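# Place the green block into the blue tray

## Task

Get the green block to rest inside the blue tray. The task fails if the robot falls over or is left leaning, or if anything gets knocked or placed outside the work area.

## Robot and tools

ROBOT. A Rainbow Robotics RB-Y1 in a physics simulator. It has a two-wheel differential base with two rear casters: 0.58 m wide, 0.10 m ahead of the drive axle and 0.57 m behind it, sweeping a 0.58 m radius when spinning in place. It cannot drive sideways. On top sits a folding torso (squat, shift, pitch, yaw), a head carrying head_camera, and two 7-joint arms. Each arm ends in a parallel gripper with a wrist camera (left_wrist_camera, right_wrist_camera) whose case juts out to one side and can strike things. With the starting arm pose the robot is up to 0.73 m wide.

FRAMES. All positions are in metres. The base frame has its origin on the floor midway between the drive wheels, x forward, y to the left, z up. chest, left_hand and right_hand are reported in this frame. A hand point lies between the finger pads, 0.03 m back from the tips. The fingers point along the hand's -z axis and close along its x axis. The reported hand position can drift from the truth at long reach or under load. The odometry frame is the base frame as it was at the start. base_odometry only integrates wheel turns, so slip or bumps corrupt it. Its heading is in rad, positive to the left.

move. This tool performs one action. Allowed combinations are: base and/or joints (optionally with min_time_s or contact_limits); target alone or with min_time_s; or contact_limits alone. With no action it just reports state and images.
- base: a single object {"x_m_s", "turn_rad_s", "for_s"} of velocities, not a destination. x_m_s is forward speed in m/s, 0 or a magnitude of 0.005 to 1.5, negative for reverse. turn_rad_s is turn rate in rad/s, positive to the left, 0 or a magnitude of 0.02 to 1.509. for_s is 0.1 to 5 s. Anything left out counts as 0. Travel is roughly speed times duration, less if the ramp (0.4 m/s², turns 0.5 rad/s²) is not finished. The base coasts to rest afterwards. The base keeps driving into obstacles.
- joints: one object for the whole robot, keyed by joint name. Each value is an absolute target in rad, and grippers are in m. Ranges: torso_squat_rad 0..1.2 (0 is tall); torso_shift_rad -0.3..0.6; torso_pitch_rad -0.2..1.4 (positive bows forward); torso_yaw_rad -1.5..1.5 (positive left; raise both arms outward at least 0.2 rad first). Left shoulder_pitch -2.356..2.356 (negative swings the arm forward and up); left_shoulder_roll_rad 0..3.141; right_shoulder_roll_rad -3.141..0 (outward lift on each side). shoulder_yaw ±2.094; elbow -2.617..0.01 (negative bends); forearm_roll ±3.141; wrist_pitch -1.57..1.919; hand_roll ±2.705. left_gripper_m and right_gripper_m are the pad opening, 0..0.1. head_pan_rad ±0.523 (positive left); head_tilt_rad -0.35..1.57 (positive looks down). Joints you omit keep their earlier targets. The torso also has coupled limits: squat+shift<=1.52; squat-shift+pitch<=1.57; shift+0.5pitch-0.4squat<=0.7; shift+0.3pitch-0.5squat<=0.39.
- target: an absolute pose for one hand: side "left" or "right"; x, y, z of the hand point in the base frame (-3 to 3); quat_wxyz as four numbers w, x, y, z, in the format the hand lines print. It is converted into joint angles, so the path bends, more on long moves; break long moves into short steps.
- min_time_s: 0.1 to 8 s, the shortest duration for arm, head and torso motions.
- contact_limits: a current cap per gripper (left_gripper_m, right_gripper_m) in mA, 200 to 672.5. It starts at 672.5 and stays until changed.
- cameras: a list from head_camera, left_wrist_camera, right_wrist_camera, all. blocking: false returns early while the motion continues.

Other tools: wait(seconds 0..10, cameras). stop(cameras) brakes everything still moving. zoom_image(camera, region [x0,y0,x1,y1] in pixels, at most 504 by 504). read_manual(section "licences"). finished_scene(scene 1) ends the scene for good, and the block must stay in the tray afterwards. Image sizes: head_camera 896x504 (fx=fy 652.256, cx 446.797, cy 252.531); left_wrist_camera 644x364 (f 317.16); right_wrist_camera 644x364 (f 344.967).

RESULTS. The move line shows done, or the worst status. Per-motion words: done; moving; off_target (resting away from the target, maybe still pushing); stopped; time_out; contact_stop (torso only); limit_stop_at_<name> (a built-in limit or self-collision guard); not_followed (an arm command was withheld, see the cause line); torque_fault (a 10 s whole-robot halt); limit_stop_at_motor_heat. A hand status reads reached (within 10 mm and 2 degrees), short (with the error), or refused (with a reason). A refusal or an unplanned stop cancels the remaining move, wait and finished_scene calls of that reply. pictures lists the image order. on_its_own reports motion that was not commanded. lidar_m gives 12 distances in 30-degree sectors, starting straight ahead and going counter-clockwise; it sees only at 0.23 m height, and "-" means nothing seen. motor_effort gives wheel effort in %, peak in brackets; a high reading at rest means the base is pushing on something. wheel_motors_off=1 means the wheels are disabled for about 2 s after stalling. Joint torque, external torque and wrist force lines are uncalibrated estimates.

GRASPING. To grip, command an opening at least 0.005 m narrower than the block. After that, off_target or done on the gripper are both normal.

AVOID. Do not bend or rise quickly with the arms extended or holding a load, and do not stop hard while driving, as both can tip the robot. Do not drive into furniture or walls, or catch the upper body under a table edge. Keep the arms from hitting or squeezing each other; about 0.5 rad of outward shoulder roll separates them. Do not strain joints to their torque limits or keep arms outstretched until the motors overheat. Do not drop the block from a height, slam anything, or push anything out of the work area.

Each tool is called by a JSON object that holds its "method" and its "body".

## Session

{"method": "move", "body": {"cameras": ["all"]}}

Scene clock: 0.00 s.
Joint torques (N m): no reading
External joint torques (N m): no reading
Motor temperatures (°C): left_arm=[41 34 30 38 37 35 36] | right_arm=[39 40 28 31 40 39 39]
Wrist force (N): no reading
Wrist torque (N m): no reading
Wrist force, peak (N): no reading
base_odometry: x=+0.000 y=+0.000 heading=+0.000
lidar_m: 2.61 2.75 2.37 2.41 2.96 2.63 2.64 2.10 1.39 1.38 2.25 2.50
base_status: not commanded
joint_positions: torso_squat_rad=+0.350 torso_shift_rad=+0.000 torso_pitch_rad=+0.000 torso_yaw_rad=+0.000 left_shoulder_pitch_rad=+0.030 left_shoulder_roll_rad=+0.020 left_shoulder_yaw_rad=+0.037 left_elbow_rad=-0.264 left_forearm_roll_rad=+0.030 left_wrist_pitch_rad=-0.006 left_hand_roll_rad=+0.032 left_gripper_m=+0.099 right_shoulder_pitch_rad=+0.024 right_shoulder_roll_rad=-0.015 right_shoulder_yaw_rad=+0.007 right_elbow_rad=-0.152 right_forearm_roll_rad=+0.000 right_wrist_pitch_rad=-0.031 right_hand_roll_rad=+0.023 right_gripper_m=+0.100 head_pan_rad=+0.000 head_tilt_rad=+0.400
joint_status: not commanded
wheel_motors_off: 0
motor_effort: left_wheel=+1 right_wheel=+0
chest: x=-0.2280 y=-0.0008 z=+1.2475 quat_wxyz=(+1.000, +0.000, +0.000, +0.000) (m; base frame)
left_hand: x=-0.1202 y=+0.2412 z=+0.5712 quat_wxyz=(+0.991, +0.010, -0.121, +0.053) (m; base frame)
right_hand: x=-0.1642 y=-0.2317 z=+0.5653 quat_wxyz=(+0.997, -0.008, -0.080, +0.011) (m; base frame)
pictures: head_camera, left_wrist_camera, right_wrist_camera

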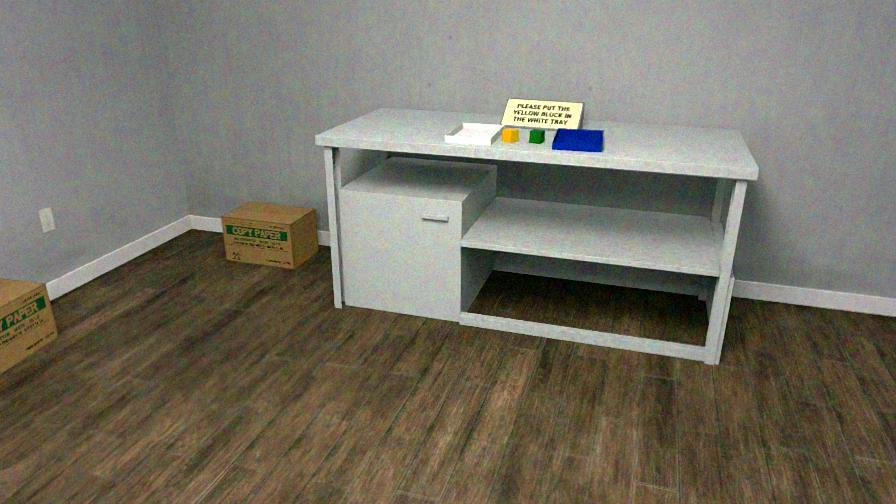

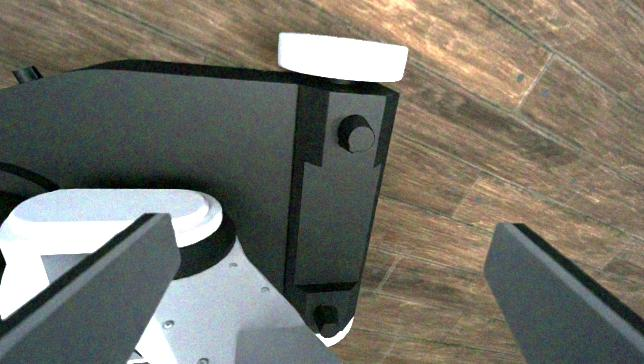

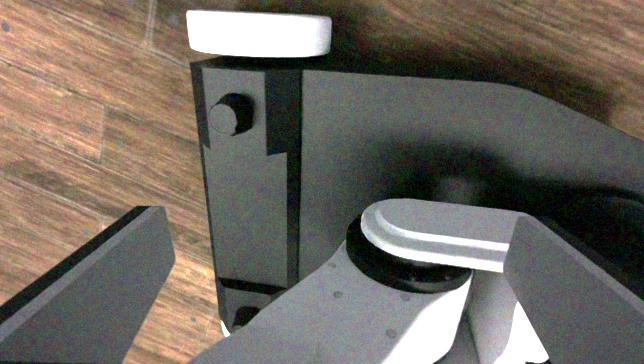

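{"method": "zoom_image", "body": {"camera": "head_camera", "region": [310, 90, 770, 370]}}

{"method": "zoom_image", "body": {"camera": "head_camera", "region": [430, 90, 630, 190]}}

Scaled by 1.096 from the camera's 896x504 image, which has a finer 1280x720 frame.

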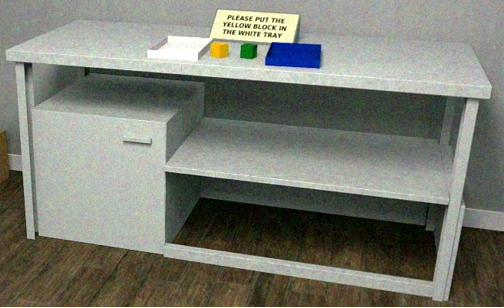

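Scaled by 2.520 from the camera's 896x504 image, which has a finer 1280x720 frame.

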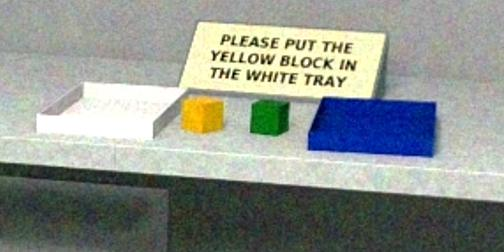

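{"method": "move", "body": {"base": {"x_m_s": 0.7, "for_s": 2.6}, "joints": {"head_tilt_rad": 0.6}}}

{"method": "move", "body": {"base": {"turn_rad_s": -0.4, "for_s": 0.8}, "joints": {"head_tilt_rad": 0.8, "head_pan_rad": -0.2}, "cameras": ["head_camera"]}}

Scene clock: 26.10 s.
Joint torques (N m): left_arm=[-1.14 0.85 -0.08 -1.12 0.2 -0.49 -0.18] | right_arm=[-0.81 -0.06 -0.25 0.11 0.29 -0.63 0.01]
External joint torques (N m): left_arm=[1.1 -0.04 -0.16 0.26 0.19 0.1 -0.17] | right_arm=[0.44 0.83 -0.21 0.29 0.26 -0.25 0]
Wrist force (N): left_arm=[1.9 1.9 -3.9] | right_arm=[0.4 0.6 -6.1]
Wrist torque (N m): left_arm=[-0.12 0.35 0.27] | right_arm=[-0.08 0.11 -0.05]
Wrist force, peak (N): left_arm=[2.2 2.0 -4.0] | right_arm=[0.2 1.0 -6.5]
move: done
base_odometry: x=+1.820 y=+0.000 heading=+0.000
lidar_m: 0.79 0.95 1.81 1.80 2.35 4.35 4.38 2.40 2.43 2.43 1.23 1.43
base_status: done (sent for 2.6 of 2.6 s)
joint_positions: torso_squat_rad=+0.350 torso_shift_rad=+0.000 torso_pitch_rad=+0.000 torso_yaw_rad=+0.000 left_shoulder_pitch_rad=+0.030 left_shoulder_roll_rad=+0.020 left_shoulder_yaw_rad=+0.037 left_elbow_rad=-0.264 left_forearm_roll_rad=+0.030 left_wrist_pitch_rad=-0.006 left_hand_roll_rad=+0.032 left_gripper_m=+0.099 right_shoulder_pitch_rad=+0.024 right_shoulder_roll_rad=-0.015 right_shoulder_yaw_rad=+0.007 right_elbow_rad=-0.152 right_forearm_roll_rad=+0.000 right_wrist_pitch_rad=-0.031 right_hand_roll_rad=+0.023 right_gripper_m=+0.100 head_pan_rad=+0.000 head_tilt_rad=+0.600
joint_status: all done
wheel_motors_off: 0
motor_effort: left_wheel=-1(28) right_wheel=+0(28)
chest: x=-0.2280 y=-0.0008 z=+1.2475 quat_wxyz=(+1.000, +0.000, +0.000, +0.000) (m; base frame)
left_hand: x=-0.1201 y=+0.2412 z=+0.5712 quat_wxyz=(+0.991, +0.010, -0.121, +0.053) (m; base frame)
right_hand: x=-0.1641 y=-0.2317 z=+0.5653 quat_wxyz=(+0.997, -0.008, -0.080, +0.011) (m; base frame)
pictures: none

Scene clock: 28.27 s.
Joint torques (N m): left_arm=[-1.6 0.85 -0.01 -1.06 0.09 -0.51 -0.09] | right_arm=[-0.85 -0.2 0.33 0.15 0.41 -0.64 -0.04]
External joint torques (N m): left_arm=[0.65 -0.04 -0.09 0.33 0.08 0.07 -0.08] | right_arm=[0.4 0.7 0.37 0.34 0.37 -0.26 -0.05]
Wrist force (N): left_arm=[1.8 2.0 -3.8] | right_arm=[-0.4 0.9 -6.2]
Wrist torque (N m): left_arm=[-0.14 0.34 0.27] | right_arm=[-0.10 0.02 -0.07]
Wrist force, peak (N): left_arm=[2.0 1.9 -4.1] | right_arm=[-0.3 1.1 -6.3]
move: done
base_odometry: x=+1.820 y=+0.000 heading=-0.320
lidar_m: 0.80 0.81 1.07 1.82 2.00 2.78 4.36 3.48 2.38 2.43 1.24 1.43
base_status: done (sent for 0.8 of 0.8 s)
joint_positions: torso_squat_rad=+0.350 torso_shift_rad=+0.000 torso_pitch_rad=+0.000 torso_yaw_rad=+0.000 left_shoulder_pitch_rad=+0.030 left_shoulder_roll_rad=+0.020 left_shoulder_yaw_rad=+0.037 left_elbow_rad=-0.264 left_forearm_roll_rad=+0.030 left_wrist_pitch_rad=-0.006 left_hand_roll_rad=+0.032 left_gripper_m=+0.099 right_shoulder_pitch_rad=+0.024 right_shoulder_roll_rad=-0.015 right_shoulder_yaw_rad=+0.007 right_elbow_rad=-0.152 right_forearm_roll_rad=+0.000 right_wrist_pitch_rad=-0.031 right_hand_roll_rad=+0.023 right_gripper_m=+0.100 head_pan_rad=-0.200 head_tilt_rad=+0.800
joint_status: all done
wheel_motors_off: 0
motor_effort: left_wheel=+5(22) right_wheel=+3(31)
chest: x=-0.2280 y=-0.0008 z=+1.2475 quat_wxyz=(+1.000, +0.000, +0.000, +0.000) (m; base frame)
left_hand: x=-0.1202 y=+0.2412 z=+0.5712 quat_wxyz=(+0.991, +0.010, -0.121, +0.053) (m; base frame)
right_hand: x=-0.1641 y=-0.2317 z=+0.5653 quat_wxyz=(+0.997, -0.008, -0.080, +0.011) (m; base frame)
pictures: head_camera

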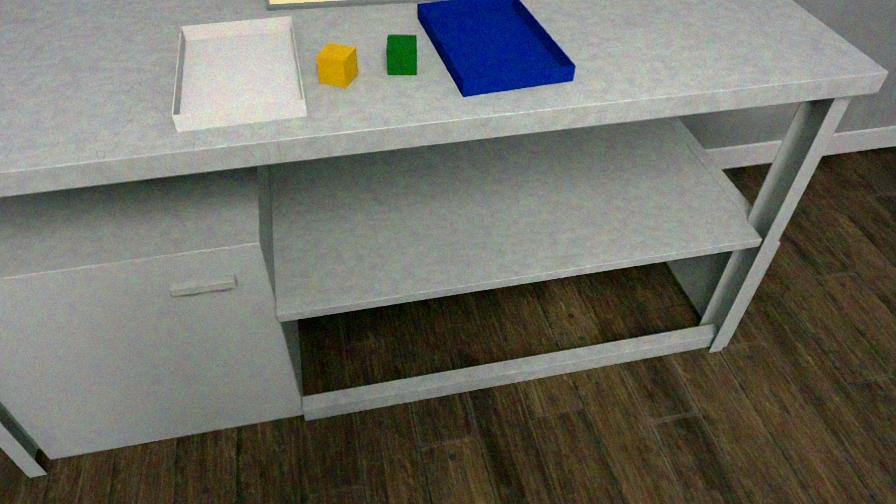

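{"method": "move", "body": {"joints": {"torso_pitch_rad": 0.5, "torso_shift_rad": 0.1, "head_tilt_rad": 0.6, "head_pan_rad": -0.25, "right_shoulder_roll_rad": -0.25, "right_elbow_rad": -1.2}}}

{"method": "move", "body": {"target": {"side": "right", "x": 0.28, "y": -0.2, "z": 1.07, "quat_wxyz": [1, 0, 0, 0]}, "cameras": ["head_camera", "right_wrist_camera"]}}

Scene clock: 61.80 s.
Joint torques (N m): left_arm=[11.29 1.01 -0.56 4.82 0.2 0.51 0.01] | right_arm=[2.67 -3.31 -2.19 -5.23 0.19 -1.72 0.08]
External joint torques (N m): left_arm=[0.01 0.09 -0.77 0.88 0.2 0.11 0] | right_arm=[-0.3 2.27 0.44 0.25 0.07 -0.42 0.05]
Wrist force (N): left_arm=[5.1 1.4 -3.8] | right_arm=[-3.0 2.5 -4.5]
Wrist torque (N m): left_arm=[-0.05 0.52 0.23] | right_arm=[-0.23 -0.15 -0.08]
Wrist force, peak (N): left_arm=[5.3 1.4 -3.9] | right_arm=[-3.7 2.0 -5.6]
move: done
base_odometry: x=+1.820 y=+0.000 heading=-0.320
lidar_m: 0.80 0.82 1.08 1.81 2.01 2.78 4.36 3.48 2.38 2.43 1.22 1.42
base_status: not commanded
joint_positions: torso_squat_rad=+0.350 torso_shift_rad=+0.100 torso_pitch_rad=+0.500 torso_yaw_rad=+0.000 left_shoulder_pitch_rad=+0.030 left_shoulder_roll_rad=+0.020 left_shoulder_yaw_rad=+0.037 left_elbow_rad=-0.264 left_forearm_roll_rad=+0.030 left_wrist_pitch_rad=-0.006 left_hand_roll_rad=+0.032 left_gripper_m=+0.099 right_shoulder_pitch_rad=+0.024 right_shoulder_roll_rad=-0.250 right_shoulder_yaw_rad=+0.007 right_elbow_rad=-1.200 right_forearm_roll_rad=+0.000 right_wrist_pitch_rad=-0.031 right_hand_roll_rad=+0.023 right_gripper_m=+0.100 head_pan_rad=-0.250 head_tilt_rad=+0.600
joint_status: all done
wheel_motors_off: 0
motor_effort: left_wheel=+7(8) right_wheel=+1(7)
chest: x=-0.0140 y=-0.0008 z=+1.2063 quat_wxyz=(+0.969, +0.000, +0.247, +0.000) (m; base frame)
left_hand: x=-0.2438 y=+0.2412 z=+0.5612 quat_wxyz=(+0.990, +0.023, +0.128, +0.049) (m; base frame)
right_hand: x=+0.2061 y=-0.3385 z=+0.6403 quat_wxyz=(+0.930, -0.084, -0.343, +0.106) (m; base frame)
pictures: none

Scene clock: 63.43 s.
Joint torques (N m): left_arm=[11.34 0.95 0.35 4.79 0.18 0.4 -0.08] | right_arm=[-11.8 -7.82 -7.92 -0.78 0.7 -0.6 0.12]
External joint torques (N m): left_arm=[0.06 0.03 0.14 0.84 0.17 0 -0.1] | right_arm=[0.89 2.18 0.31 -0.15 0.49 -0.59 0.12]
Wrist force (N): left_arm=[5.1 1.7 -3.8] | right_arm=[0.9 0.7 -5.9]
Wrist torque (N m): left_arm=[-0.08 0.55 0.23] | right_arm=[-0.04 0.06 0.03]
Wrist force, peak (N): left_arm=[5.3 1.5 -3.9] | right_arm=[-2.8 -3.0 -5.5]
move: done
base_odometry: x=+1.820 y=+0.000 heading=-0.320
lidar_m: 0.77 0.82 1.08 1.81 2.00 2.77 4.35 3.49 2.39 2.42 1.23 1.43
base_status: not commanded
joint_positions: torso_squat_rad=+0.350 torso_shift_rad=+0.100 torso_pitch_rad=+0.500 torso_yaw_rad=+0.000 left_shoulder_pitch_rad=+0.030 left_shoulder_roll_rad=+0.020 left_shoulder_yaw_rad=+0.037 left_elbow_rad=-0.264 left_forearm_roll_rad=+0.030 left_wrist_pitch_rad=-0.006 left_hand_roll_rad=+0.032 left_gripper_m=+0.099 right_shoulder_pitch_rad=-1.175 right_shoulder_roll_rad=-1.228 right_shoulder_yaw_rad=+0.398 right_elbow_rad=-2.374 right_forearm_roll_rad=-1.558 right_wrist_pitch_rad=+1.919 right_hand_roll_rad=-1.353 right_gripper_m=+0.100 head_pan_rad=-0.250 head_tilt_rad=+0.600
joint_status: all done
wheel_motors_off: 0
motor_effort: left_wheel=+6(8) right_wheel=+0(8)
chest: x=-0.0141 y=-0.0008 z=+1.2063 quat_wxyz=(+0.969, +0.000, +0.247, +0.000) (m; base frame)
left_hand: x=-0.2438 y=+0.2412 z=+0.5612 quat_wxyz=(+0.990, +0.023, +0.128, +0.049) (m; base frame)
right_hand: x=+0.2800 y=-0.2002 z=+1.0702 quat_wxyz=(+1.000, +0.001, -0.001, +0.000) (m; base frame)
right_hand_status: reached (checked arc, planned for 1.3 s): 0 mm and 0.1 deg off.
pictures: head_camera, right_wrist_camera

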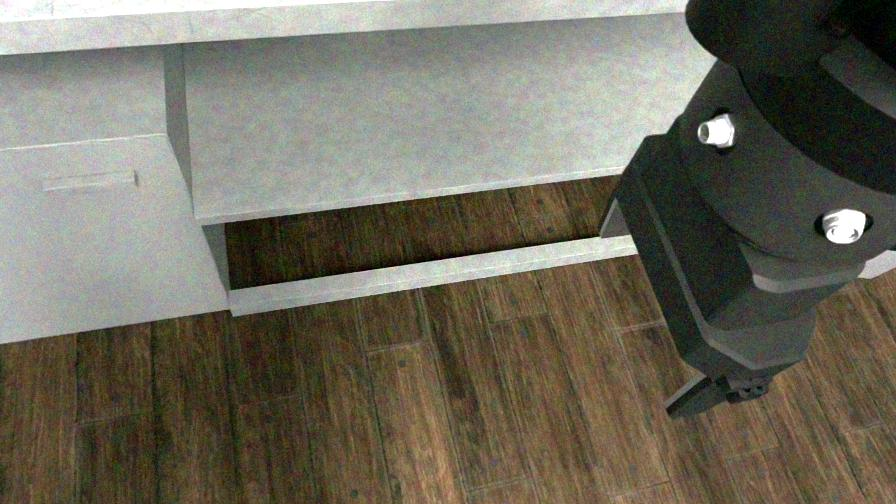

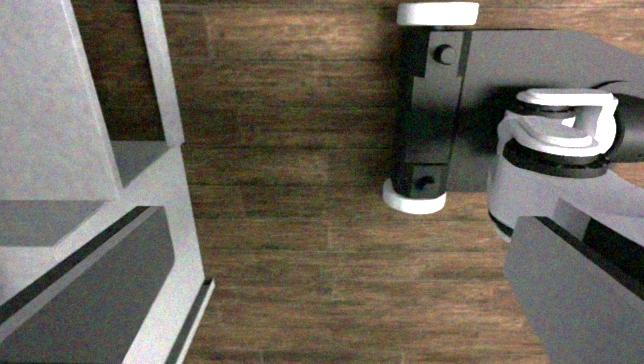

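{"method": "move", "body": {"base": {"x_m_s": 0.25, "for_s": 1.74}, "cameras": ["head_camera", "right_wrist_camera"]}}

Scene clock: 78.77 s.
Joint torques (N m): left_arm=[11.48 0.68 0.26 4.69 0.18 0.34 -0.04] | right_arm=[-11.99 -8.16 -7.69 -1 0.66 -0.4 0.31]
External joint torques (N m): left_arm=[0.19 -0.24 0.05 0.75 0.18 -0.06 -0.06] | right_arm=[0.7 1.84 0.55 -0.37 0.45 -0.39 0.31]
Wrist force (N): left_arm=[5.0 1.5 -3.8] | right_arm=[0.1 1.1 -6.0]
Wrist torque (N m): left_arm=[-0.05 0.53 0.22] | right_arm=[-0.15 -0.01 0.07]
Wrist force, peak (N): left_arm=[5.5 1.5 -3.8] | right_arm=[0.8 0.8 -6.3]
move: done
base_odometry: x=+2.231 y=-0.136 heading=-0.320
lidar_m: 0.47 0.36 0.50 1.86 1.89 2.65 4.78 2.81 2.54 2.44 1.03 1.04
base_status: done (sent for 1.73 of 1.73 s)
joint_positions: torso_squat_rad=+0.350 torso_shift_rad=+0.100 torso_pitch_rad=+0.500 torso_yaw_rad=+0.000 left_shoulder_pitch_rad=+0.030 left_shoulder_roll_rad=+0.020 left_shoulder_yaw_rad=+0.037 left_elbow_rad=-0.264 left_forearm_roll_rad=+0.030 left_wrist_pitch_rad=-0.006 left_hand_roll_rad=+0.032 left_gripper_m=+0.099 right_shoulder_pitch_rad=-1.175 right_shoulder_roll_rad=-1.228 right_shoulder_yaw_rad=+0.398 right_elbow_rad=-2.374 right_forearm_roll_rad=-1.558 right_wrist_pitch_rad=+1.919 right_hand_roll_rad=-1.353 right_gripper_m=+0.100 head_pan_rad=-0.250 head_tilt_rad=+0.600
joint_status: not commanded
wheel_motors_off: 0
motor_effort: left_wheel=-2(21) right_wheel=+0(28)
chest: x=-0.0140 y=-0.0008 z=+1.2063 quat_wxyz=(+0.969, +0.000, +0.247, +0.000) (m; base frame)
left_hand: x=-0.2437 y=+0.2412 z=+0.5612 quat_wxyz=(+0.990, +0.023, +0.128, +0.049) (m; base frame)
right_hand: x=+0.2801 y=-0.2002 z=+1.0701 quat_wxyz=(+1.000, +0.001, -0.001, +0.000) (m; base frame)
pictures: head_camera, right_wrist_camera

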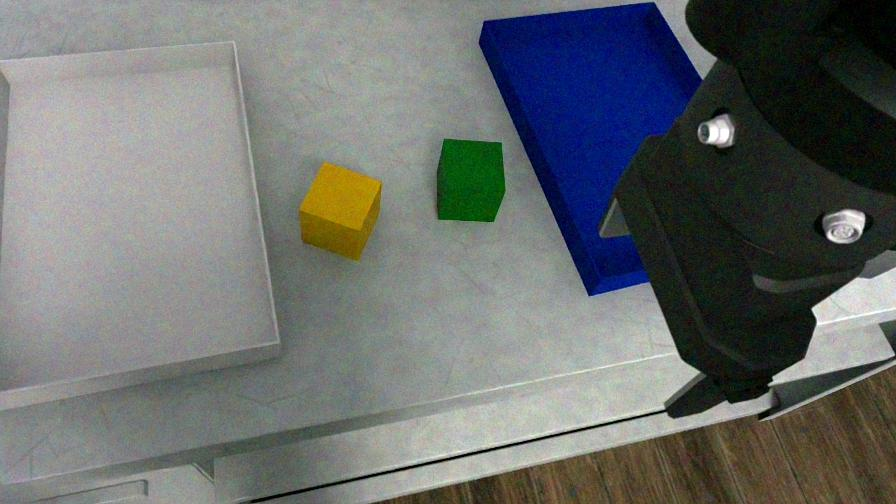

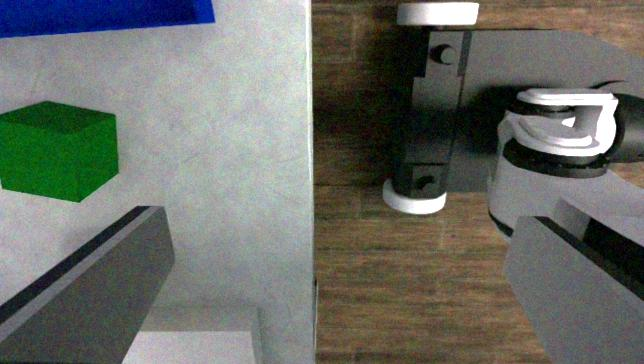

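{"method": "move", "body": {"target": {"side": "right", "x": 0.481, "y": -0.161, "z": 1.0, "quat_wxyz": [0.995, 0, 0, -0.0998]}, "min_time_s": 2, "cameras": ["head_camera", "right_wrist_camera"]}}

Scene clock: 103.83 s.
Joint torques (N m): left_arm=[11.34 0.87 -0.2 4.66 0.1 0.46 -0.11] | right_arm=[-21.92 -8.17 -8.04 -3.11 0.41 -0.13 0.11]
External joint torques (N m): left_arm=[0.06 -0.05 -0.41 0.72 0.1 0.06 -0.13] | right_arm=[0.62 1.08 0.34 0.86 0.17 -0.12 0.11]
Wrist force (N): left_arm=[5.0 1.4 -3.8] | right_arm=[1.1 0.9 -6.1]
Wrist torque (N m): left_arm=[-0.05 0.53 0.23] | right_arm=[-0.14 0.11 -0.08]
Wrist force, peak (N): left_arm=[5.4 1.5 -3.9] | right_arm=[1.6 0.6 -6.4]
move: done
base_odometry: x=+2.231 y=-0.136 heading=-0.320
lidar_m: 0.47 0.37 0.52 1.86 1.89 2.66 4.79 2.82 2.52 2.44 1.02 1.04
base_status: not commanded
joint_positions: torso_squat_rad=+0.350 torso_shift_rad=+0.100 torso_pitch_rad=+0.500 torso_yaw_rad=+0.000 left_shoulder_pitch_rad=+0.030 left_shoulder_roll_rad=+0.020 left_shoulder_yaw_rad=+0.037 left_elbow_rad=-0.264 left_forearm_roll_rad=+0.030 left_wrist_pitch_rad=-0.006 left_hand_roll_rad=+0.032 left_gripper_m=+0.099 right_shoulder_pitch_rad=-1.521 right_shoulder_roll_rad=-0.782 right_shoulder_yaw_rad=+0.678 right_elbow_rad=-1.290 right_forearm_roll_rad=-1.126 right_wrist_pitch_rad=+1.779 right_hand_roll_rad=-0.930 right_gripper_m=+0.100 head_pan_rad=-0.250 head_tilt_rad=+0.600
joint_status: all done
wheel_motors_off: 0
motor_effort: left_wheel=-1(3) right_wheel=+1(1)
chest: x=-0.0140 y=-0.0008 z=+1.2063 quat_wxyz=(+0.969, +0.000, +0.247, +0.000) (m; base frame)
left_hand: x=-0.2438 y=+0.2412 z=+0.5612 quat_wxyz=(+0.990, +0.023, +0.128, +0.049) (m; base frame)
right_hand: x=+0.4809 y=-0.1610 z=+1.0001 quat_wxyz=(+0.995, +0.000, +0.000, -0.100) (m; base frame)
right_hand_status: reached (checked arc, planned for 2.0 s): 0 mm and 0.1 deg off.
pictures: head_camera, right_wrist_camera

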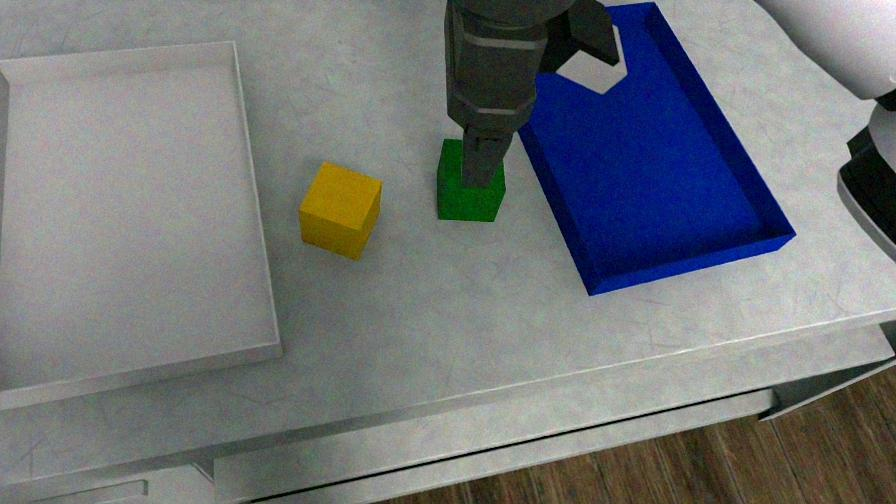

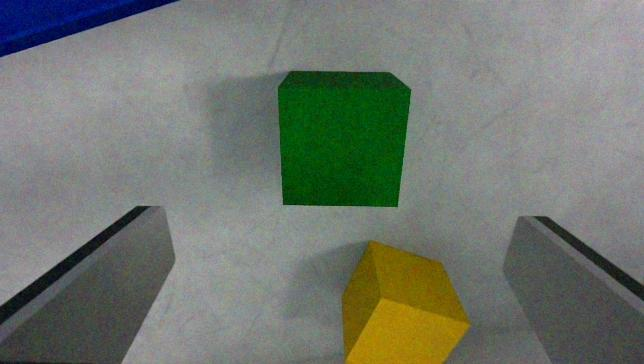

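{"method": "move", "body": {"target": {"side": "right", "x": 0.481, "y": -0.157, "z": 0.93, "quat_wxyz": [0.995, 0, 0, -0.0998]}, "min_time_s": 1.5, "cameras": ["head_camera", "right_wrist_camera"]}}

Scene clock: 114.40 s.
Joint torques (N m): left_arm=[11.72 1.19 0.21 4.75 0.23 0.47 0.01] | right_arm=[-19.71 -7 -7.36 -3.45 0.94 -0.26 0.34]
External joint torques (N m): left_arm=[0.44 0.27 0 0.8 0.23 0.06 0] | right_arm=[2.64 1.95 0.52 0.95 0.7 -0.24 0.34]
Wrist force (N): left_arm=[5.0 1.7 -3.9] | right_arm=[1.3 1.2 -5.6]
Wrist torque (N m): left_arm=[-0.09 0.51 0.23] | right_arm=[-0.15 0.10 -0.11]
Wrist force, peak (N): left_arm=[5.1 1.7 -4.1] | right_arm=[0.8 1.2 -6.5]
move: done
base_odometry: x=+2.231 y=-0.136 heading=-0.320
lidar_m: 0.46 0.37 0.50 1.87 1.88 2.64 4.78 2.80 2.54 2.44 1.03 1.04
base_status: not commanded
joint_positions: torso_squat_rad=+0.350 torso_shift_rad=+0.100 torso_pitch_rad=+0.500 torso_yaw_rad=+0.000 left_shoulder_pitch_rad=+0.030 left_shoulder_roll_rad=+0.020 left_shoulder_yaw_rad=+0.037 left_elbow_rad=-0.264 left_forearm_roll_rad=+0.030 left_wrist_pitch_rad=-0.006 left_hand_roll_rad=+0.032 left_gripper_m=+0.099 right_shoulder_pitch_rad=-1.438 right_shoulder_roll_rad=-0.710 right_shoulder_yaw_rad=+0.732 right_elbow_rad=-1.192 right_forearm_roll_rad=-1.050 right_wrist_pitch_rad=+1.626 right_hand_roll_rad=-0.885 right_gripper_m=+0.100 head_pan_rad=-0.250 head_tilt_rad=+0.600
joint_status: all done
wheel_motors_off: 0
motor_effort: left_wheel=-2(2) right_wheel=+1(1)
chest: x=-0.0140 y=-0.0008 z=+1.2063 quat_wxyz=(+0.969, +0.000, +0.247, +0.000) (m; base frame)
left_hand: x=-0.2438 y=+0.2412 z=+0.5612 quat_wxyz=(+0.990, +0.023, +0.128, +0.049) (m; base frame)
right_hand: x=+0.4812 y=-0.1570 z=+0.9303 quat_wxyz=(+0.995, +0.000, +0.000, -0.100) (m; base frame)
right_hand_status: reached (checked arc, planned for 1.5 s): 0 mm and 0.1 deg off.
pictures: head_camera, right_wrist_camera

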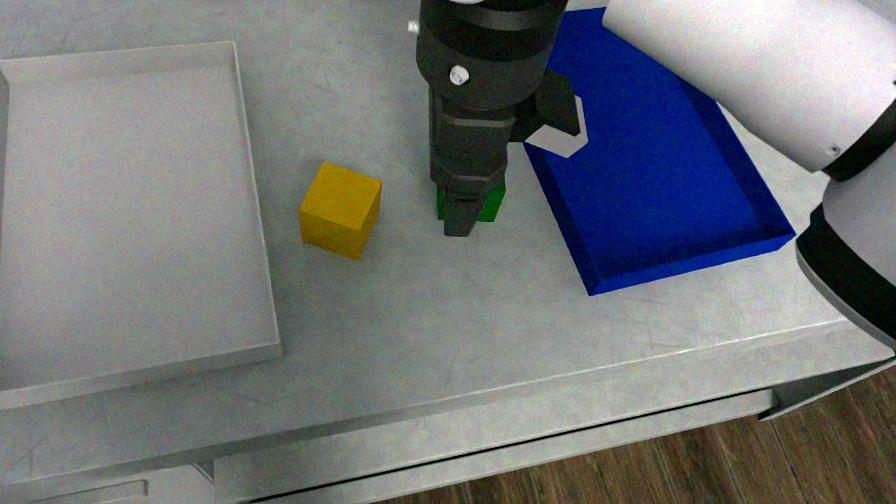

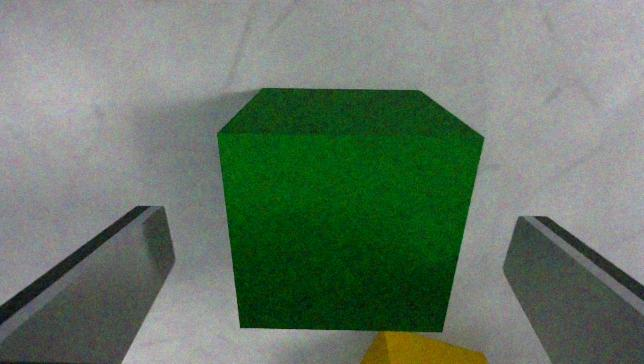

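{"method": "move", "body": {"target": {"side": "right", "x": 0.479, "y": -0.170, "z": 0.908, "quat_wxyz": [0.995, 0, 0, -0.0998]}, "min_time_s": 1.5, "cameras": ["head_camera", "right_wrist_camera"]}}

Scene clock: 122.03 s.
Joint torques (N m): left_arm=[11.37 0.94 0.17 4.66 0.24 0.5 -0.01] | right_arm=[-19.21 -8.79 -6.87 -3.43 0.78 -0.3 0.21]
External joint torques (N m): left_arm=[0.09 0.02 -0.04 0.72 0.24 0.1 -0.03] | right_arm=[2.76 0.44 0.9 0.99 0.54 -0.29 0.21]
Wrist force (N): left_arm=[5.0 1.3 -3.9] | right_arm=[1.3 1.0 -6.4]
Wrist torque (N m): left_arm=[-0.05 0.52 0.21] | right_arm=[-0.15 0.12 -0.12]
Wrist force, peak (N): left_arm=[5.3 1.6 -3.9] | right_arm=[1.6 1.1 -6.4]
move: done
base_odometry: x=+2.231 y=-0.136 heading=-0.320
lidar_m: 0.48 0.38 0.51 1.86 1.88 2.64 4.79 2.81 2.54 2.45 1.01 1.04
base_status: not commanded
joint_positions: torso_squat_rad=+0.350 torso_shift_rad=+0.100 torso_pitch_rad=+0.500 torso_yaw_rad=+0.000 left_shoulder_pitch_rad=+0.030 left_shoulder_roll_rad=+0.020 left_shoulder_yaw_rad=+0.037 left_elbow_rad=-0.264 left_forearm_roll_rad=+0.030 left_wrist_pitch_rad=-0.006 left_hand_roll_rad=+0.032 left_gripper_m=+0.099 right_shoulder_pitch_rad=-1.395 right_shoulder_roll_rad=-0.718 right_shoulder_yaw_rad=+0.739 right_elbow_rad=-1.172 right_forearm_roll_rad=-1.038 right_wrist_pitch_rad=+1.574 right_hand_roll_rad=-0.852 right_gripper_m=+0.100 head_pan_rad=-0.250 head_tilt_rad=+0.600
joint_status: all done
wheel_motors_off: 0
motor_effort: left_wheel=-2(3) right_wheel=+1(1)
chest: x=-0.0140 y=-0.0008 z=+1.2063 quat_wxyz=(+0.969, +0.000, +0.247, +0.000) (m; base frame)
left_hand: x=-0.2438 y=+0.2412 z=+0.5612 quat_wxyz=(+0.990, +0.023, +0.128, +0.049) (m; base frame)
right_hand: x=+0.4791 y=-0.1697 z=+0.9083 quat_wxyz=(+0.995, +0.000, +0.000, -0.100) (m; base frame)
right_hand_status: reached (checked arc, planned for 1.5 s): 0 mm and 0.1 deg off.
pictures: head_camera, right_wrist_camera

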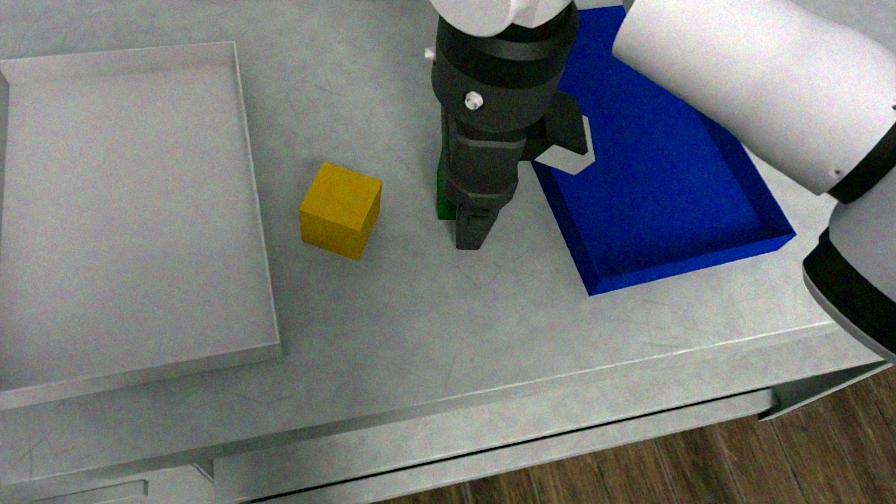

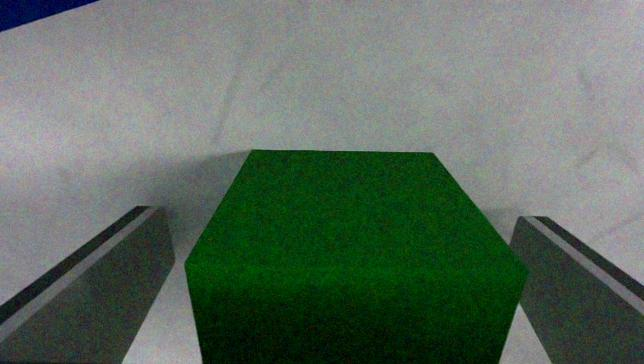

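{"method": "move", "body": {"joints": {"right_gripper_m": 0.038}, "contact_limits": {"right_gripper_m": 450}, "cameras": ["right_wrist_camera"]}}

Scene clock: 125.63 s.
Joint torques (N m): left_arm=[11.35 1.13 -0.03 4.85 0.17 0.4 -0.06] | right_arm=[-18.87 -8.27 -7.22 -3.66 0.45 -0.29 0.32]
External joint torques (N m): left_arm=[0.07 0.21 -0.24 0.91 0.17 0 -0.07] | right_arm=[3.1 0.96 0.55 0.77 0.21 -0.27 0.32]
Wrist force (N): left_arm=[5.0 1.4 -3.7] | right_arm=[1.4 0.8 -5.2]
Wrist torque (N m): left_arm=[-0.05 0.52 0.22] | right_arm=[-0.08 0.05 -0.09]
Wrist force, peak (N): left_arm=[5.3 1.3 -4.1] | right_arm=[1.3 1.3 -6.3]
move: off_target
base_odometry: x=+2.231 y=-0.136 heading=-0.320
lidar_m: 0.48 0.37 0.50 1.87 1.88 2.64 4.79 2.83 2.52 2.44 1.03 1.03
base_status: not commanded
joint_positions: torso_squat_rad=+0.350 torso_shift_rad=+0.100 torso_pitch_rad=+0.500 torso_yaw_rad=+0.000 left_shoulder_pitch_rad=+0.030 left_shoulder_roll_rad=+0.020 left_shoulder_yaw_rad=+0.037 left_elbow_rad=-0.264 left_forearm_roll_rad=+0.030 left_wrist_pitch_rad=-0.006 left_hand_roll_rad=+0.032 left_gripper_m=+0.099 right_shoulder_pitch_rad=-1.395 right_shoulder_roll_rad=-0.718 right_shoulder_yaw_rad=+0.739 right_elbow_rad=-1.172 right_forearm_roll_rad=-1.038 right_wrist_pitch_rad=+1.574 right_hand_roll_rad=-0.852 right_gripper_m=+0.050 head_pan_rad=-0.250 head_tilt_rad=+0.600
joint_status: right_gripper_m off_target (ended at +0.050, target +0.038)
wheel_motors_off: 0
motor_effort: left_wheel=-2(3) right_wheel=+1(1)
contact_limits: right_gripper_m 450 mA
chest: x=-0.0140 y=-0.0008 z=+1.2063 quat_wxyz=(+0.969, +0.000, +0.247, +0.000) (m; base frame)
left_hand: x=-0.2438 y=+0.2412 z=+0.5612 quat_wxyz=(+0.990, +0.023, +0.128, +0.049) (m; base frame)
right_hand: x=+0.4791 y=-0.1697 z=+0.9083 quat_wxyz=(+0.995, +0.000, +0.000, -0.100) (m; base frame)
pictures: right_wrist_camera

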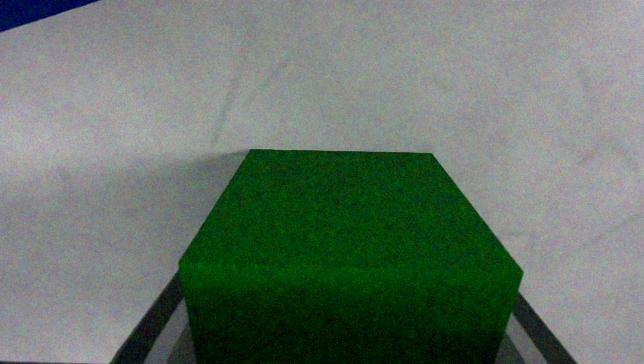

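{"method": "move", "body": {"target": {"side": "right", "x": 0.479, "y": -0.170, "z": 1.0, "quat_wxyz": [0.995, 0, 0, -0.0998]}, "min_time_s": 1.2}}

{"method": "move", "body": {"target": {"side": "right", "x": 0.50, "y": -0.34, "z": 1.0, "quat_wxyz": [0.9995, 0, 0, -0.03]}, "min_time_s": 1.5, "cameras": ["head_camera", "right_wrist_camera"]}}

Scene clock: 137.10 s.
Joint torques (N m): left_arm=[11.49 1.1 0.11 4.83 0.24 0.5 0.01] | right_arm=[-22.06 -9.7 -10.03 -5.01 0.33 0.04 -0.08]
External joint torques (N m): left_arm=[0.21 0.18 -0.1 0.89 0.24 0.1 0] | right_arm=[0.22 -0.21 -1.54 -1.1 0.1 0.05 -0.08]
Wrist force (N): left_arm=[5.1 1.4 -3.9] | right_arm=[0.5 0.8 -6.4]
Wrist torque (N m): left_arm=[-0.04 0.53 0.23] | right_arm=[-0.12 0.04 0.09]
Wrist force, peak (N): left_arm=[5.4 1.5 -4.0] | right_arm=[1.3 1.2 -7.0]
move: done
base_odometry: x=+2.231 y=-0.136 heading=-0.320
lidar_m: 0.49 0.37 0.51 1.85 1.88 2.64 4.78 2.80 2.54 2.45 1.04 1.05
base_status: not commanded
joint_positions: torso_squat_rad=+0.350 torso_shift_rad=+0.100 torso_pitch_rad=+0.500 torso_yaw_rad=+0.000 left_shoulder_pitch_rad=+0.030 left_shoulder_roll_rad=+0.020 left_shoulder_yaw_rad=+0.037 left_elbow_rad=-0.264 left_forearm_roll_rad=+0.030 left_wrist_pitch_rad=-0.006 left_hand_roll_rad=+0.032 left_gripper_m=+0.099 right_shoulder_pitch_rad=-1.505 right_shoulder_roll_rad=-0.805 right_shoulder_yaw_rad=+0.671 right_elbow_rad=-1.310 right_forearm_roll_rad=-1.134 right_wrist_pitch_rad=+1.780 right_hand_roll_rad=-0.922 right_gripper_m=+0.050 head_pan_rad=-0.250 head_tilt_rad=+0.600
joint_status: all done
wheel_motors_off: 0
motor_effort: left_wheel=-2(3) right_wheel=+1(1)
contact_limits: right_gripper_m 450 mA
chest: x=-0.0140 y=-0.0008 z=+1.2063 quat_wxyz=(+0.969, +0.000, +0.247, +0.000) (m; base frame)
left_hand: x=-0.2438 y=+0.2412 z=+0.5612 quat_wxyz=(+0.990, +0.023, +0.128, +0.049) (m; base frame)
right_hand: x=+0.4790 y=-0.1700 z=+0.9998 quat_wxyz=(+0.995, +0.000, +0.000, -0.100) (m; base frame)
right_hand_status: reached (checked arc, planned for 1.2 s): 0 mm and 0.0 deg off.
pictures: none

Scene clock: 138.93 s.
Joint torques (N m): left_arm=[11.22 0.97 0.11 4.72 0.13 0.51 -0.08] | right_arm=[-18.71 -12.67 -9.04 -2.78 0.24 -0.76 0.33]
External joint torques (N m): left_arm=[-0.06 0.05 -0.1 0.78 0.13 0.11 -0.1] | right_arm=[1.79 1.29 -1.25 0.49 -0.02 -0.72 0.33]
Wrist force (N): left_arm=[5.1 1.4 -3.9] | right_arm=[1.3 0.8 -6.9]
Wrist torque (N m): left_arm=[-0.05 0.54 0.23] | right_arm=[-0.12 0.12 -0.13]
Wrist force, peak (N): left_arm=[5.1 1.6 -4.1] | right_arm=[1.4 1.1 -7.3]
move: done
base_odometry: x=+2.231 y=-0.136 heading=-0.320
lidar_m: 0.47 0.38 0.51 1.86 1.90 2.65 4.79 2.82 2.53 2.44 1.02 1.04
base_status: not commanded
joint_positions: torso_squat_rad=+0.350 torso_shift_rad=+0.100 torso_pitch_rad=+0.500 torso_yaw_rad=+0.000 left_shoulder_pitch_rad=+0.030 left_shoulder_roll_rad=+0.020 left_shoulder_yaw_rad=+0.037 left_elbow_rad=-0.264 left_forearm_roll_rad=+0.030 left_wrist_pitch_rad=-0.006 left_hand_roll_rad=+0.032 left_gripper_m=+0.099 right_shoulder_pitch_rad=-1.431 right_shoulder_roll_rad=-1.054 right_shoulder_yaw_rad=+0.605 right_elbow_rad=-1.051 right_forearm_roll_rad=-1.204 right_wrist_pitch_rad=+1.676 right_hand_roll_rad=-0.323 right_gripper_m=+0.050 head_pan_rad=-0.250 head_tilt_rad=+0.600
joint_status: all done
wheel_motors_off: 0
motor_effort: left_wheel=-2(2) right_wheel=+1(1)
contact_limits: right_gripper_m 450 mA
chest: x=-0.0140 y=-0.0008 z=+1.2063 quat_wxyz=(+0.969, +0.000, +0.247, +0.000) (m; base frame)
left_hand: x=-0.2438 y=+0.2412 z=+0.5612 quat_wxyz=(+0.990, +0.023, +0.128, +0.049) (m; base frame)
right_hand: x=+0.4997 y=-0.3398 z=+1.0002 quat_wxyz=(+1.000, +0.000, -0.001, -0.030) (m; base frame)
right_hand_status: reached (checked arc, planned for 1.5 s): 0 mm and 0.2 deg off.
pictures: head_camera, right_wrist_camera

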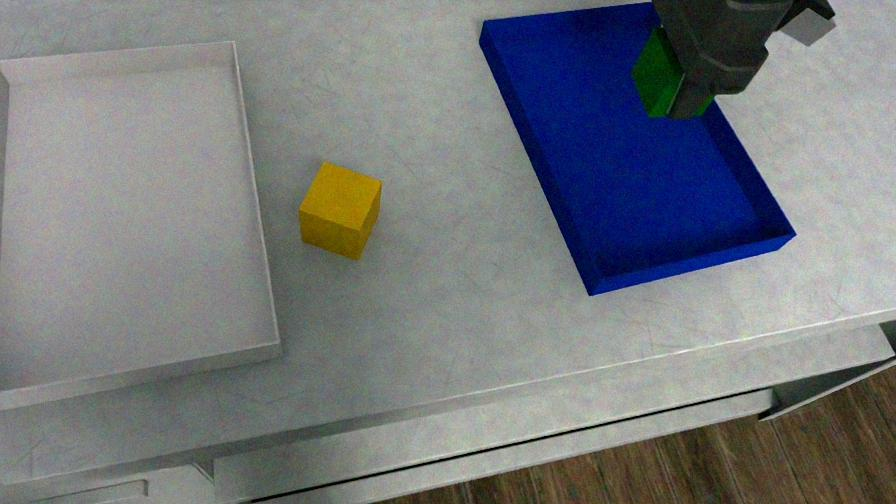

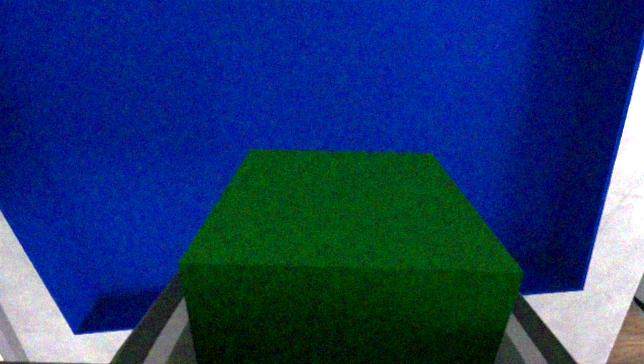

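{"method": "move", "body": {"target": {"side": "right", "x": 0.505, "y": -0.336, "z": 0.922, "quat_wxyz": [0.9995, 0, 0, -0.03]}, "min_time_s": 1.5}}

{"method": "move", "body": {"target": {"side": "right", "x": 0.505, "y": -0.336, "z": 0.914, "quat_wxyz": [0.9995, 0, 0, -0.03]}, "min_time_s": 0.8, "cameras": ["head_camera", "right_wrist_camera"]}}

Scene clock: 145.57 s.
Joint torques (N m): left_arm=[11.43 1.01 -0.24 4.6 0.15 0.44 -0.01] | right_arm=[-18.76 -11.92 -5.8 -2.79 0.88 -0.51 0.17]
External joint torques (N m): left_arm=[0.14 0.09 -0.45 0.65 0.15 0.04 -0.02] | right_arm=[2.19 1.94 0.78 0.71 0.62 -0.46 0.17]
Wrist force (N): left_arm=[5.1 1.5 -3.8] | right_arm=[1.1 1.8 -7.3]
Wrist torque (N m): left_arm=[-0.06 0.54 0.23] | right_arm=[-0.24 0.10 -0.12]
Wrist force, peak (N): left_arm=[5.2 1.5 -4.1] | right_arm=[1.1 1.7 -7.4]
move: done
base_odometry: x=+2.231 y=-0.136 heading=-0.320
lidar_m: 0.48 0.38 0.51 1.87 1.88 2.65 4.78 2.82 2.52 2.43 1.03 1.05
base_status: not commanded
joint_positions: torso_squat_rad=+0.350 torso_shift_rad=+0.100 torso_pitch_rad=+0.500 torso_yaw_rad=+0.000 left_shoulder_pitch_rad=+0.030 left_shoulder_roll_rad=+0.020 left_shoulder_yaw_rad=+0.037 left_elbow_rad=-0.264 left_forearm_roll_rad=+0.030 left_wrist_pitch_rad=-0.006 left_hand_roll_rad=+0.032 left_gripper_m=+0.099 right_shoulder_pitch_rad=-1.382 right_shoulder_roll_rad=-0.927 right_shoulder_yaw_rad=+0.650 right_elbow_rad=-0.867 right_forearm_roll_rad=-1.142 right_wrist_pitch_rad=+1.499 right_hand_roll_rad=-0.245 right_gripper_m=+0.050 head_pan_rad=-0.250 head_tilt_rad=+0.600
joint_status: all done
wheel_motors_off: 0
motor_effort: left_wheel=-2(3) right_wheel=+1(1)
contact_limits: right_gripper_m 450 mA
chest: x=-0.0140 y=-0.0008 z=+1.2063 quat_wxyz=(+0.969, +0.000, +0.247, +0.000) (m; base frame)
left_hand: x=-0.2438 y=+0.2412 z=+0.5612 quat_wxyz=(+0.990, +0.023, +0.128, +0.049) (m; base frame)
right_hand: x=+0.5050 y=-0.3359 z=+0.9223 quat_wxyz=(+1.000, +0.000, -0.001, -0.030) (m; base frame)
right_hand_status: reached (checked arc, planned for 1.5 s): 0 mm and 0.1 deg off.
pictures: none

Scene clock: 146.70 s.
Joint torques (N m): left_arm=[11.79 1.08 0 4.86 0.19 0.48 -0.01] | right_arm=[-18.66 -11.18 -6.02 -2.54 0.64 -0.29 0.41]
External joint torques (N m): left_arm=[0.51 0.16 -0.21 0.92 0.19 0.08 -0.02] | right_arm=[2.34 2.64 0.37 0.96 0.39 -0.24 0.41]
Wrist force (N): left_arm=[5.2 1.4 -3.7] | right_arm=[1.2 1.4 -7.0]
Wrist torque (N m): left_arm=[-0.05 0.54 0.23] | right_arm=[-0.18 0.11 -0.10]
Wrist force, peak (N): left_arm=[5.3 1.5 -3.9] | right_arm=[1.1 1.7 -7.1]
move: done
base_odometry: x=+2.231 y=-0.136 heading=-0.320
lidar_m: 0.48 0.38 0.51 1.86 1.88 2.63 4.79 2.81 2.53 2.44 1.02 1.03
base_status: not commanded
joint_positions: torso_squat_rad=+0.350 torso_shift_rad=+0.100 torso_pitch_rad=+0.500 torso_yaw_rad=+0.000 left_shoulder_pitch_rad=+0.030 left_shoulder_roll_rad=+0.020 left_shoulder_yaw_rad=+0.037 left_elbow_rad=-0.264 left_forearm_roll_rad=+0.030 left_wrist_pitch_rad=-0.006 left_hand_roll_rad=+0.032 left_gripper_m=+0.099 right_shoulder_pitch_rad=-1.379 right_shoulder_roll_rad=-0.913 right_shoulder_yaw_rad=+0.654 right_elbow_rad=-0.841 right_forearm_roll_rad=-1.137 right_wrist_pitch_rad=+1.481 right_hand_roll_rad=-0.233 right_gripper_m=+0.050 head_pan_rad=-0.250 head_tilt_rad=+0.600
joint_status: all done
wheel_motors_off: 0
motor_effort: left_wheel=-2(3) right_wheel=+1(1)
contact_limits: right_gripper_m 450 mA
chest: x=-0.0140 y=-0.0008 z=+1.2063 quat_wxyz=(+0.969, +0.000, +0.247, +0.000) (m; base frame)
left_hand: x=-0.2438 y=+0.2412 z=+0.5612 quat_wxyz=(+0.990, +0.023, +0.128, +0.049) (m; base frame)
right_hand: x=+0.5049 y=-0.3359 z=+0.9145 quat_wxyz=(+1.000, +0.000, -0.001, -0.030) (m; base frame)
right_hand_status: reached (checked arc, planned for 0.8 s): 0 mm and 0.1 deg off.
pictures: head_camera, right_wrist_camera

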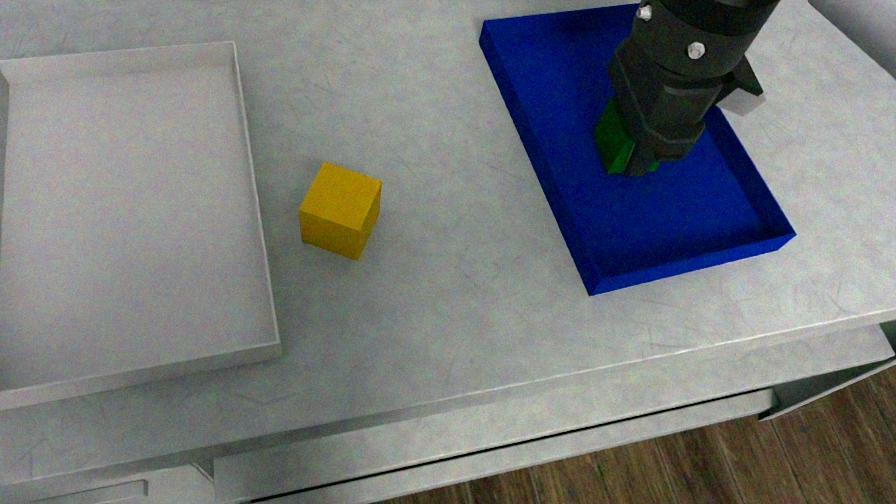

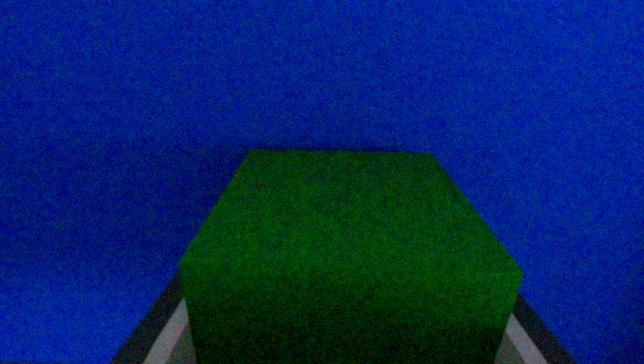

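{"method": "move", "body": {"target": {"side": "right", "x": 0.505, "y": -0.336, "z": 0.910, "quat_wxyz": [0.9995, 0, 0, -0.03]}, "min_time_s": 0.8, "cameras": ["right_wrist_camera"]}}

Scene clock: 150.33 s.
Joint torques (N m): left_arm=[11.73 0.86 0.13 4.63 0.21 0.41 -0.05] | right_arm=[-18.86 -10.96 -5.53 -2.5 0.64 -0.41 0.43]
External joint torques (N m): left_arm=[0.44 -0.06 -0.08 0.68 0.21 0.01 -0.06] | right_arm=[2.17 2.83 0.75 1.01 0.39 -0.36 0.43]
Wrist force (N): left_arm=[5.1 1.6 -3.8] | right_arm=[0.4 1.2 -2.5]
Wrist torque (N m): left_arm=[-0.07 0.54 0.22] | right_arm=[-0.22 0.03 -0.12]
Wrist force, peak (N): left_arm=[5.3 1.5 -4.1] | right_arm=[1.3 1.3 -7.4]
move: done
base_odometry: x=+2.231 y=-0.136 heading=-0.320
lidar_m: 0.49 0.37 0.51 1.86 1.88 2.65 4.79 2.82 2.53 2.44 1.03 1.05
base_status: not commanded
joint_positions: torso_squat_rad=+0.350 torso_shift_rad=+0.100 torso_pitch_rad=+0.500 torso_yaw_rad=+0.000 left_shoulder_pitch_rad=+0.030 left_shoulder_roll_rad=+0.020 left_shoulder_yaw_rad=+0.037 left_elbow_rad=-0.264 left_forearm_roll_rad=+0.030 left_wrist_pitch_rad=-0.006 left_hand_roll_rad=+0.032 left_gripper_m=+0.099 right_shoulder_pitch_rad=-1.379 right_shoulder_roll_rad=-0.904 right_shoulder_yaw_rad=+0.656 right_elbow_rad=-0.824 right_forearm_roll_rad=-1.135 right_wrist_pitch_rad=+1.471 right_hand_roll_rad=-0.225 right_gripper_m=+0.050 head_pan_rad=-0.250 head_tilt_rad=+0.600
joint_status: all done
wheel_motors_off: 0
motor_effort: left_wheel=-1(3) right_wheel=+1(1)
contact_limits: right_gripper_m 450 mA
chest: x=-0.0140 y=-0.0008 z=+1.2063 quat_wxyz=(+0.969, +0.000, +0.247, +0.000) (m; base frame)
left_hand: x=-0.2437 y=+0.2412 z=+0.5612 quat_wxyz=(+0.990, +0.023, +0.128, +0.049) (m; base frame)
right_hand: x=+0.5051 y=-0.3360 z=+0.9104 quat_wxyz=(+1.000, +0.000, -0.001, -0.030) (m; base frame)
right_hand_status: reached (checked arc, planned for 0.8 s): 0 mm and 0.1 deg off.
pictures: right_wrist_camera

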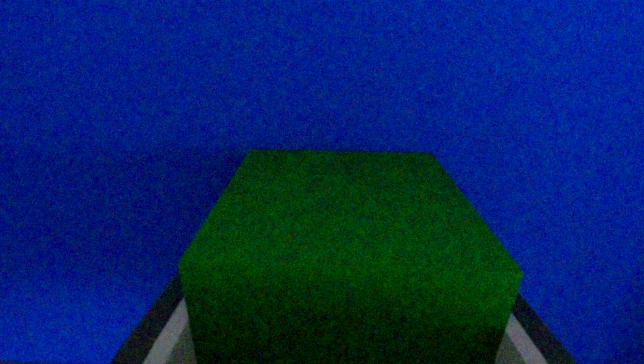

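Contact made. Release and retreat up.

{"method": "move", "body": {"joints": {"right_gripper_m": 0.085}}}

{"method": "move", "body": {"target": {"side": "right", "x": 0.505, "y": -0.336, "z": 1.02, "quat_wxyz": [0.9995, 0, 0, -0.03]}, "min_time_s": 1.5, "cameras": ["head_camera", "right_wrist_camera"]}}

Scene clock: 152.90 s.
Joint torques (N m): left_arm=[11.37 1.19 0.2 4.81 0.26 0.51 -0.01] | right_arm=[-18.83 -11.79 -5.75 -2.48 0.62 -0.38 0.32]
External joint torques (N m): left_arm=[0.08 0.27 -0.01 0.87 0.26 0.11 -0.03] | right_arm=[2.2 2 0.52 1.03 0.37 -0.33 0.32]
Wrist force (N): left_arm=[5.0 1.5 -3.8] | right_arm=[0.8 1.2 -6.2]
Wrist torque (N m): left_arm=[-0.07 0.53 0.24] | right_arm=[-0.18 0.08 -0.11]
Wrist force, peak (N): left_arm=[5.3 1.4 -4.0] | right_arm=[0.7 1.4 -6.3]
move: done
base_odometry: x=+2.231 y=-0.136 heading=-0.320
lidar_m: 0.47 0.38 0.51 1.86 1.89 2.65 4.79 2.84 2.51 2.44 1.02 1.04
base_status: not commanded
joint_positions: torso_squat_rad=+0.350 torso_shift_rad=+0.100 torso_pitch_rad=+0.500 torso_yaw_rad=+0.000 left_shoulder_pitch_rad=+0.030 left_shoulder_roll_rad=+0.020 left_shoulder_yaw_rad=+0.037 left_elbow_rad=-0.264 left_forearm_roll_rad=+0.030 left_wrist_pitch_rad=-0.006 left_hand_roll_rad=+0.032 left_gripper_m=+0.099 right_shoulder_pitch_rad=-1.379 right_shoulder_roll_rad=-0.904 right_shoulder_yaw_rad=+0.656 right_elbow_rad=-0.824 right_forearm_roll_rad=-1.135 right_wrist_pitch_rad=+1.471 right_hand_roll_rad=-0.225 right_gripper_m=+0.085 head_pan_rad=-0.250 head_tilt_rad=+0.600
joint_status: all done
wheel_motors_off: 0
motor_effort: left_wheel=-1(2) right_wheel=+1(1)
contact_limits: right_gripper_m 450 mA
chest: x=-0.0140 y=-0.0008 z=+1.2063 quat_wxyz=(+0.969, +0.000, +0.247, +0.000) (m; base frame)
left_hand: x=-0.2437 y=+0.2412 z=+0.5612 quat_wxyz=(+0.990, +0.023, +0.128, +0.049) (m; base frame)
right_hand: x=+0.5051 y=-0.3360 z=+0.9104 quat_wxyz=(+1.000, +0.000, +0.000, -0.030) (m; base frame)
pictures: none

Scene clock: 154.73 s.
Joint torques (N m): left_arm=[11.31 1.28 -0.01 4.65 0.22 0.49 -0.12] | right_arm=[-20.37 -12.73 -9.08 -4.43 0.36 -0.11 -0.4]
External joint torques (N m): left_arm=[0.02 0.36 -0.22 0.71 0.22 0.09 -0.14] | right_arm=[0.6 0.75 -1.55 -1.1 0.11 -0.07 -0.4]
Wrist force (N): left_arm=[5.1 1.4 -4.0] | right_arm=[0.7 1.5 -6.4]
Wrist torque (N m): left_arm=[-0.05 0.53 0.22] | right_arm=[-0.22 0.06 0.09]
Wrist force, peak (N): left_arm=[5.1 1.7 -4.0] | right_arm=[0.7 1.5 -6.4]
move: done
base_odometry: x=+2.231 y=-0.136 heading=-0.320
lidar_m: 0.47 0.38 0.52 1.87 1.88 2.63 4.79 2.81 2.53 2.45 1.03 1.05
base_status: not commanded
joint_positions: torso_squat_rad=+0.350 torso_shift_rad=+0.100 torso_pitch_rad=+0.500 torso_yaw_rad=+0.000 left_shoulder_pitch_rad=+0.030 left_shoulder_roll_rad=+0.020 left_shoulder_yaw_rad=+0.037 left_elbow_rad=-0.264 left_forearm_roll_rad=+0.030 left_wrist_pitch_rad=-0.006 left_hand_roll_rad=+0.032 left_gripper_m=+0.099 right_shoulder_pitch_rad=-1.490 right_shoulder_roll_rad=-1.047 right_shoulder_yaw_rad=+0.608 right_elbow_rad=-1.015 right_forearm_roll_rad=-1.203 right_wrist_pitch_rad=+1.719 right_hand_roll_rad=-0.314 right_gripper_m=+0.085 head_pan_rad=-0.250 head_tilt_rad=+0.600
joint_status: all done
wheel_motors_off: 0
motor_effort: left_wheel=-2(3) right_wheel=+1(1)
contact_limits: right_gripper_m 450 mA
chest: x=-0.0140 y=-0.0008 z=+1.2063 quat_wxyz=(+0.969, +0.000, +0.247, +0.000) (m; base frame)
left_hand: x=-0.2437 y=+0.2412 z=+0.5612 quat_wxyz=(+0.990, +0.023, +0.128, +0.049) (m; base frame)
right_hand: x=+0.5050 y=-0.3361 z=+1.0198 quat_wxyz=(+1.000, +0.000, +0.001, -0.030) (m; base frame)
right_hand_status: reached (checked arc, planned for 1.5 s): 0 mm and 0.1 deg off.
pictures: head_camera, right_wrist_camera

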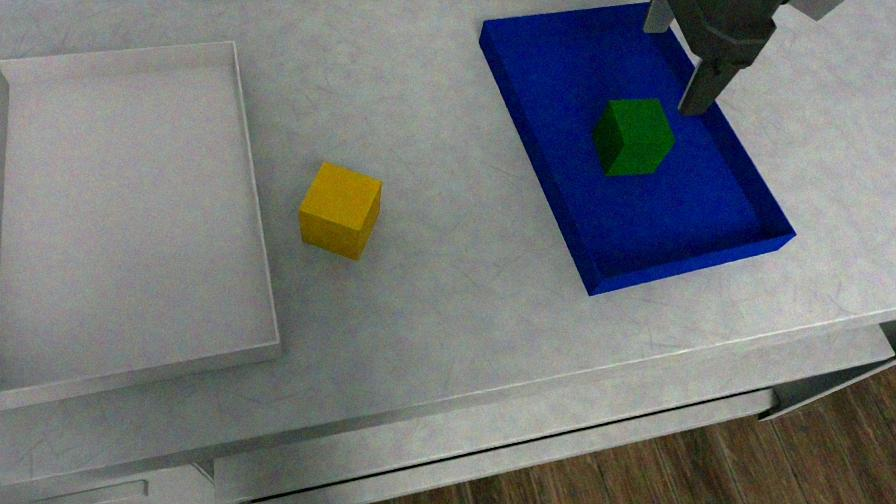

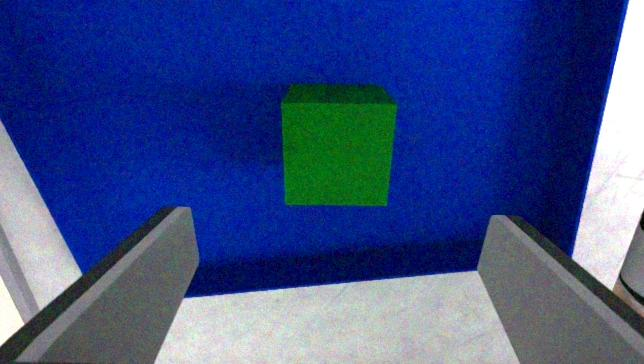

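The green block is in the blue tray, resting flat, and the hand is clear of it.

{"method": "finished_scene", "body": {}}

The scene is finished: the task was done.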